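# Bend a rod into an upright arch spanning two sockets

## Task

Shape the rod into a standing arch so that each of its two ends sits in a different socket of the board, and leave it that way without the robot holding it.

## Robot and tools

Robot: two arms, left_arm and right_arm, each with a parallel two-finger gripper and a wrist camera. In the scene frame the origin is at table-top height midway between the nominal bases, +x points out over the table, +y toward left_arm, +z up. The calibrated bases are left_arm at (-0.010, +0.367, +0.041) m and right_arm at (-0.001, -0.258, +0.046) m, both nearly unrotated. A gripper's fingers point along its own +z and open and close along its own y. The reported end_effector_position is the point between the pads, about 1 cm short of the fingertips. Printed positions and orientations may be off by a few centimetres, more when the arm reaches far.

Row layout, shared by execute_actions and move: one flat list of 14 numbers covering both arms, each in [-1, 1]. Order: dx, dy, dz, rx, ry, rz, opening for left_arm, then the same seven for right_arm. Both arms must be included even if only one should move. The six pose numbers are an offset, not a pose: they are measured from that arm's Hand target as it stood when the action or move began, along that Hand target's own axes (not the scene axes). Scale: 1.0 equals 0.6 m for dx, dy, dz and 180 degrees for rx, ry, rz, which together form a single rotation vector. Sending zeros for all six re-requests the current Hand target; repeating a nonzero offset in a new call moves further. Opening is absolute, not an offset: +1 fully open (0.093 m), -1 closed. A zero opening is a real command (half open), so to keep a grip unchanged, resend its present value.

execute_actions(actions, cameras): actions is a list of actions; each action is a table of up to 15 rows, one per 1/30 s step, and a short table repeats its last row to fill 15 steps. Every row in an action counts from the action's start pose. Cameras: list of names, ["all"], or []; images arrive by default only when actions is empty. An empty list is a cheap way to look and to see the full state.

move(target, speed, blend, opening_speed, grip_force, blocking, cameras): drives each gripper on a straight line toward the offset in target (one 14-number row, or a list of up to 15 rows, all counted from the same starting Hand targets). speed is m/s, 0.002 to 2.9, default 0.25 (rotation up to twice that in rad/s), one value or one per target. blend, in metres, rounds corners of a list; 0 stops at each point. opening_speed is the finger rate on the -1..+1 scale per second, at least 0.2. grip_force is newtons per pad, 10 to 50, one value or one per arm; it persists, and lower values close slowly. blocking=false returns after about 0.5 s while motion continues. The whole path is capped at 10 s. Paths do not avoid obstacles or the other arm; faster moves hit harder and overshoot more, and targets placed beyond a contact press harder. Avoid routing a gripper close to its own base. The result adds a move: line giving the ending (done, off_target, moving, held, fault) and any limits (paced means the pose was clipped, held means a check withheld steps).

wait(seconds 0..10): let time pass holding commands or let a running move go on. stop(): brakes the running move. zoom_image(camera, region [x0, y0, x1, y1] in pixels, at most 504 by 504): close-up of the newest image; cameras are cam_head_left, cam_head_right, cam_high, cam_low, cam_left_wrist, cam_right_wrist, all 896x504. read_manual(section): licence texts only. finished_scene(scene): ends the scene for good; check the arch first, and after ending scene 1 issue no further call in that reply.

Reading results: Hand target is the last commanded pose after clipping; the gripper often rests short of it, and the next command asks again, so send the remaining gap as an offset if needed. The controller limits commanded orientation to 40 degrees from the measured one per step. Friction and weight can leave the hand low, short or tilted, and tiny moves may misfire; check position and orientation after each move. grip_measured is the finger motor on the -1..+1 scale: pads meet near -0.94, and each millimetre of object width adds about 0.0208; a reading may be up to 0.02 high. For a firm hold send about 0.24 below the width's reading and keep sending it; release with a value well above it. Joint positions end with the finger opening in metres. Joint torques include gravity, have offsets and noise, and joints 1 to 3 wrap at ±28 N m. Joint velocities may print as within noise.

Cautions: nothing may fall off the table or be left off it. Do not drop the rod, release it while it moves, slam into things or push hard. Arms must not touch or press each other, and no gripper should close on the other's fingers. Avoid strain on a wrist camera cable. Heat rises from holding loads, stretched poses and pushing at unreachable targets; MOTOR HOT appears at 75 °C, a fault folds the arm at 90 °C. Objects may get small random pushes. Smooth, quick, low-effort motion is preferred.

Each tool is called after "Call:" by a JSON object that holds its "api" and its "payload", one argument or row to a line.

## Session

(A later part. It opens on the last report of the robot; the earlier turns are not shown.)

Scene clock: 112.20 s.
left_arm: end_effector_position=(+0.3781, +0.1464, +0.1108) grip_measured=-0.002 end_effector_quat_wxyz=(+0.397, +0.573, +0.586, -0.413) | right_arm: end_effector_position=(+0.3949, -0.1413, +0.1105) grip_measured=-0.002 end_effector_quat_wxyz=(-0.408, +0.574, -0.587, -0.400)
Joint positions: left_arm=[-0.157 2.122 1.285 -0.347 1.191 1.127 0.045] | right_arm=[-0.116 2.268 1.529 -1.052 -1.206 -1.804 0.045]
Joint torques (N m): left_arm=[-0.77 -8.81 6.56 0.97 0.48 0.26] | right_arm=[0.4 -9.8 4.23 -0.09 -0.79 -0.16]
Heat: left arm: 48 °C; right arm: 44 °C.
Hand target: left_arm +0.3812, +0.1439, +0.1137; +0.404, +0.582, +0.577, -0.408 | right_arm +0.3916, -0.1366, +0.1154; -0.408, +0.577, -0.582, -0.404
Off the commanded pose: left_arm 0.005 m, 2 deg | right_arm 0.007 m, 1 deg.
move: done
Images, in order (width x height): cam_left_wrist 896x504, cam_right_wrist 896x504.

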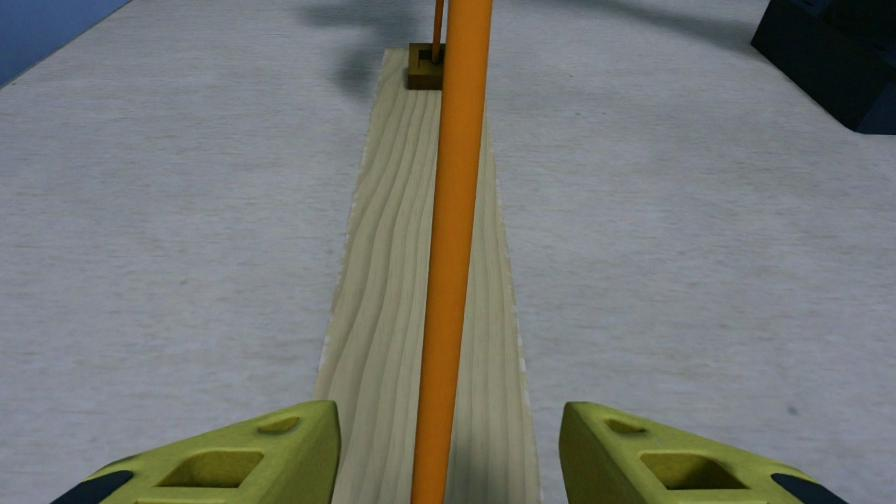

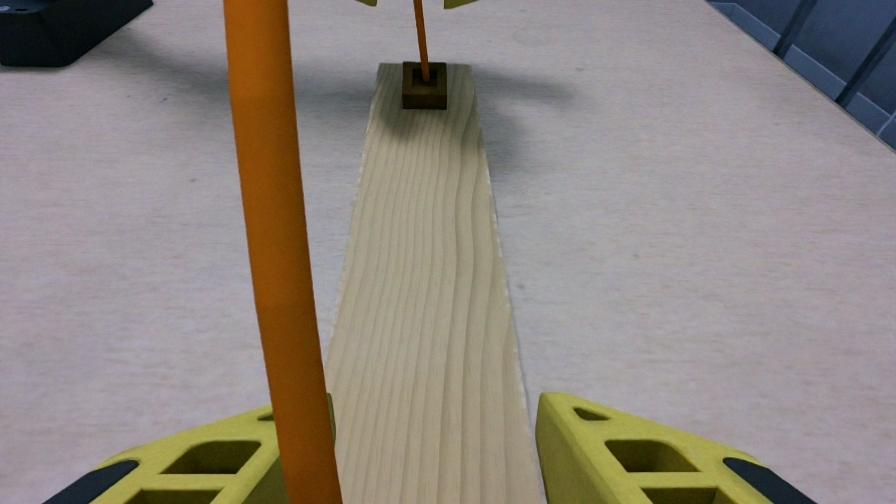

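Call:
{"api": "move", "payload": {
  "target": [0,0,-0.15,0,0,0,0.2,0,0,-0.15,0,0,0,0.2],
  "speed": 0.15,
  "cameras": ["all"]
}}

Call:
{"api": "zoom_image", "payload": {
  "camera": "cam_low",
  "region": [340, 130, 580, 310]
}}

Scene clock: 124.47 s.
left_arm: end_effector_position=(+0.3757, +0.2300, +0.1376) grip_measured=+0.198 end_effector_quat_wxyz=(+0.392, +0.574, +0.589, -0.413) | right_arm: end_effector_position=(+0.3881, -0.2205, +0.1385) grip_measured=+0.198 end_effector_quat_wxyz=(+0.399, -0.557, +0.619, +0.383)
Joint positions: left_arm=[0.055 2.179 1.527 -1.097 1.205 1.721 0.055] | right_arm=[-0.313 2.293 1.694 -1.465 -1.115 -2.077 0.055]
Joint torques (N m): left_arm=[-0.58 -8.77 7.61 -0.04 0.62 0.31] | right_arm=[-0.36 -9.24 6.5 -0.67 -0.66 -0.19]
Motor temperatures (°C): left_arm=[30 48 41 30 29 29 30] | right_arm=[28 46 40 32 32 31 29]
Heat: left arm: 48 °C; right arm: 46 °C.
Hand target: left_arm +0.3820, +0.2285, +0.1444; +0.404, +0.582, +0.577, -0.408 | right_arm +0.3908, -0.2212, +0.1461; +0.408, -0.576, +0.582, +0.404
Off the commanded pose: left_arm 0.009 m, 2 deg | right_arm 0.008 m, 6 deg.
joint sent to its limit (right arm) — joint 6 (wrist roll), lower limit. The joint targets are off in orientation, not in position.
move: off_target (right_arm)

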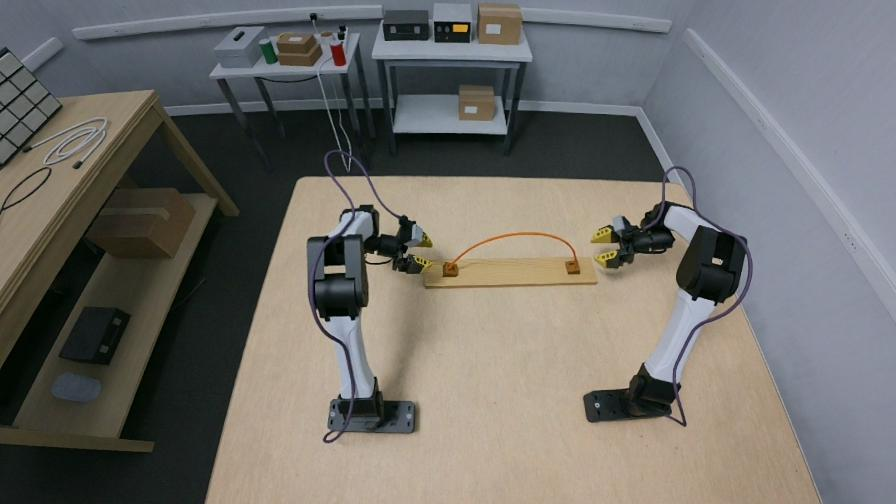

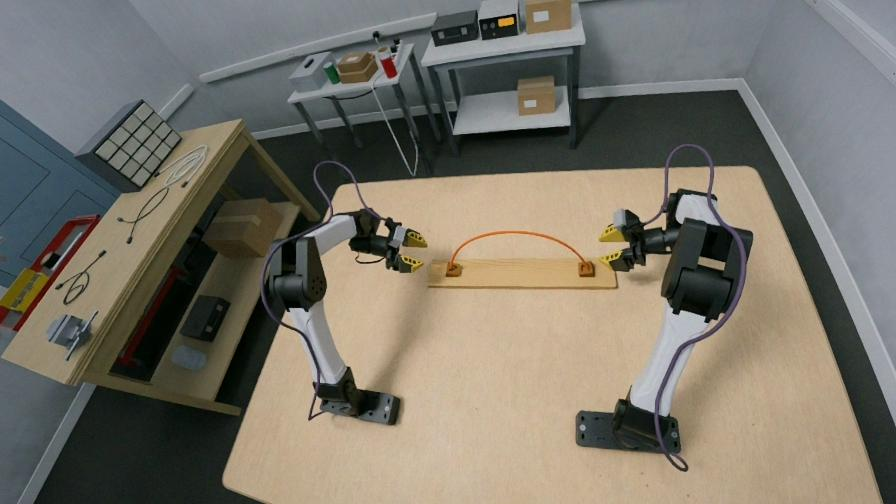

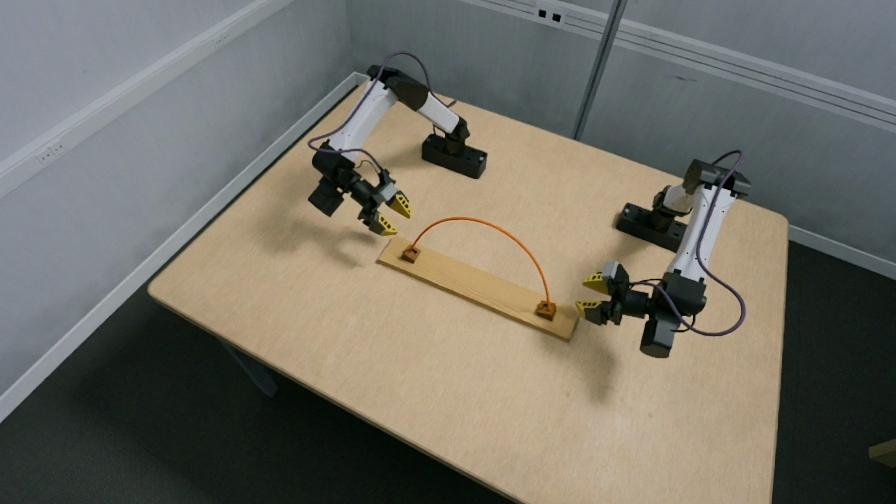

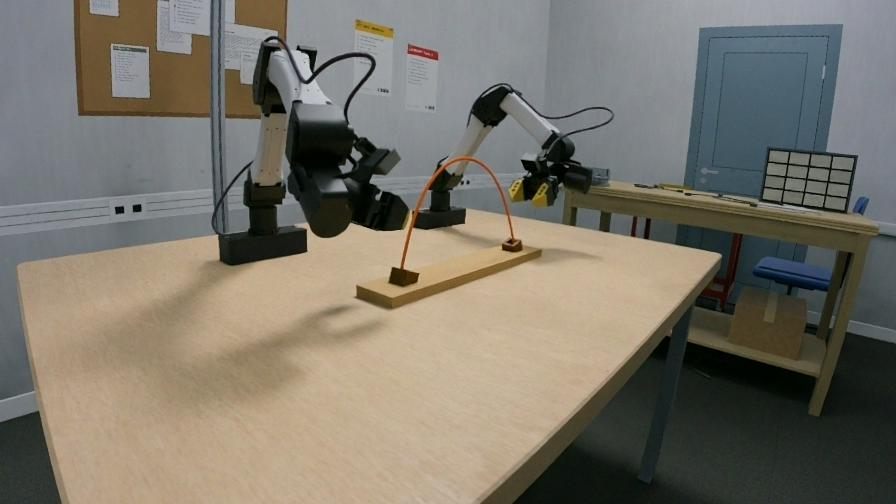

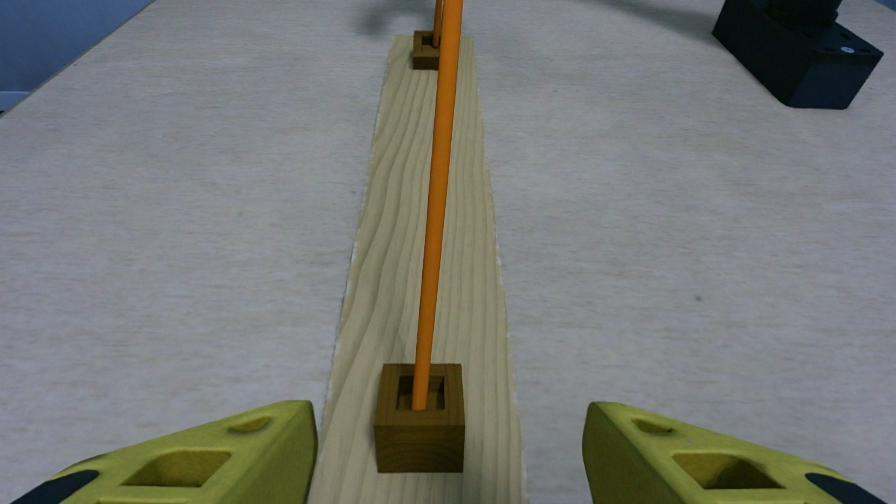

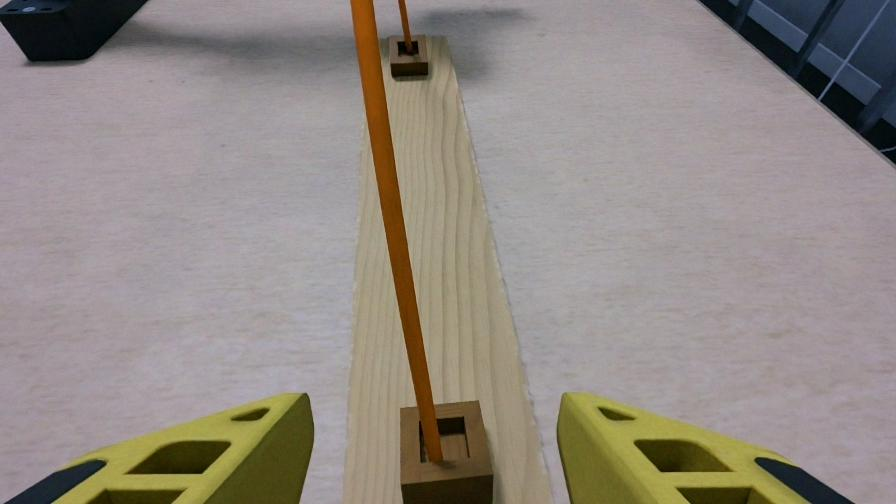

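Scaled by 2.100 from the camera's 896x504 image, which has a finer 1280x720 frame.

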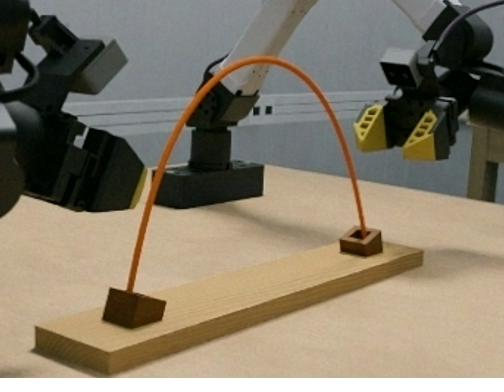

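Call:
{"api": "finished_scene", "payload": {
  "scene": 3
}}

The scene is finished: the task was done.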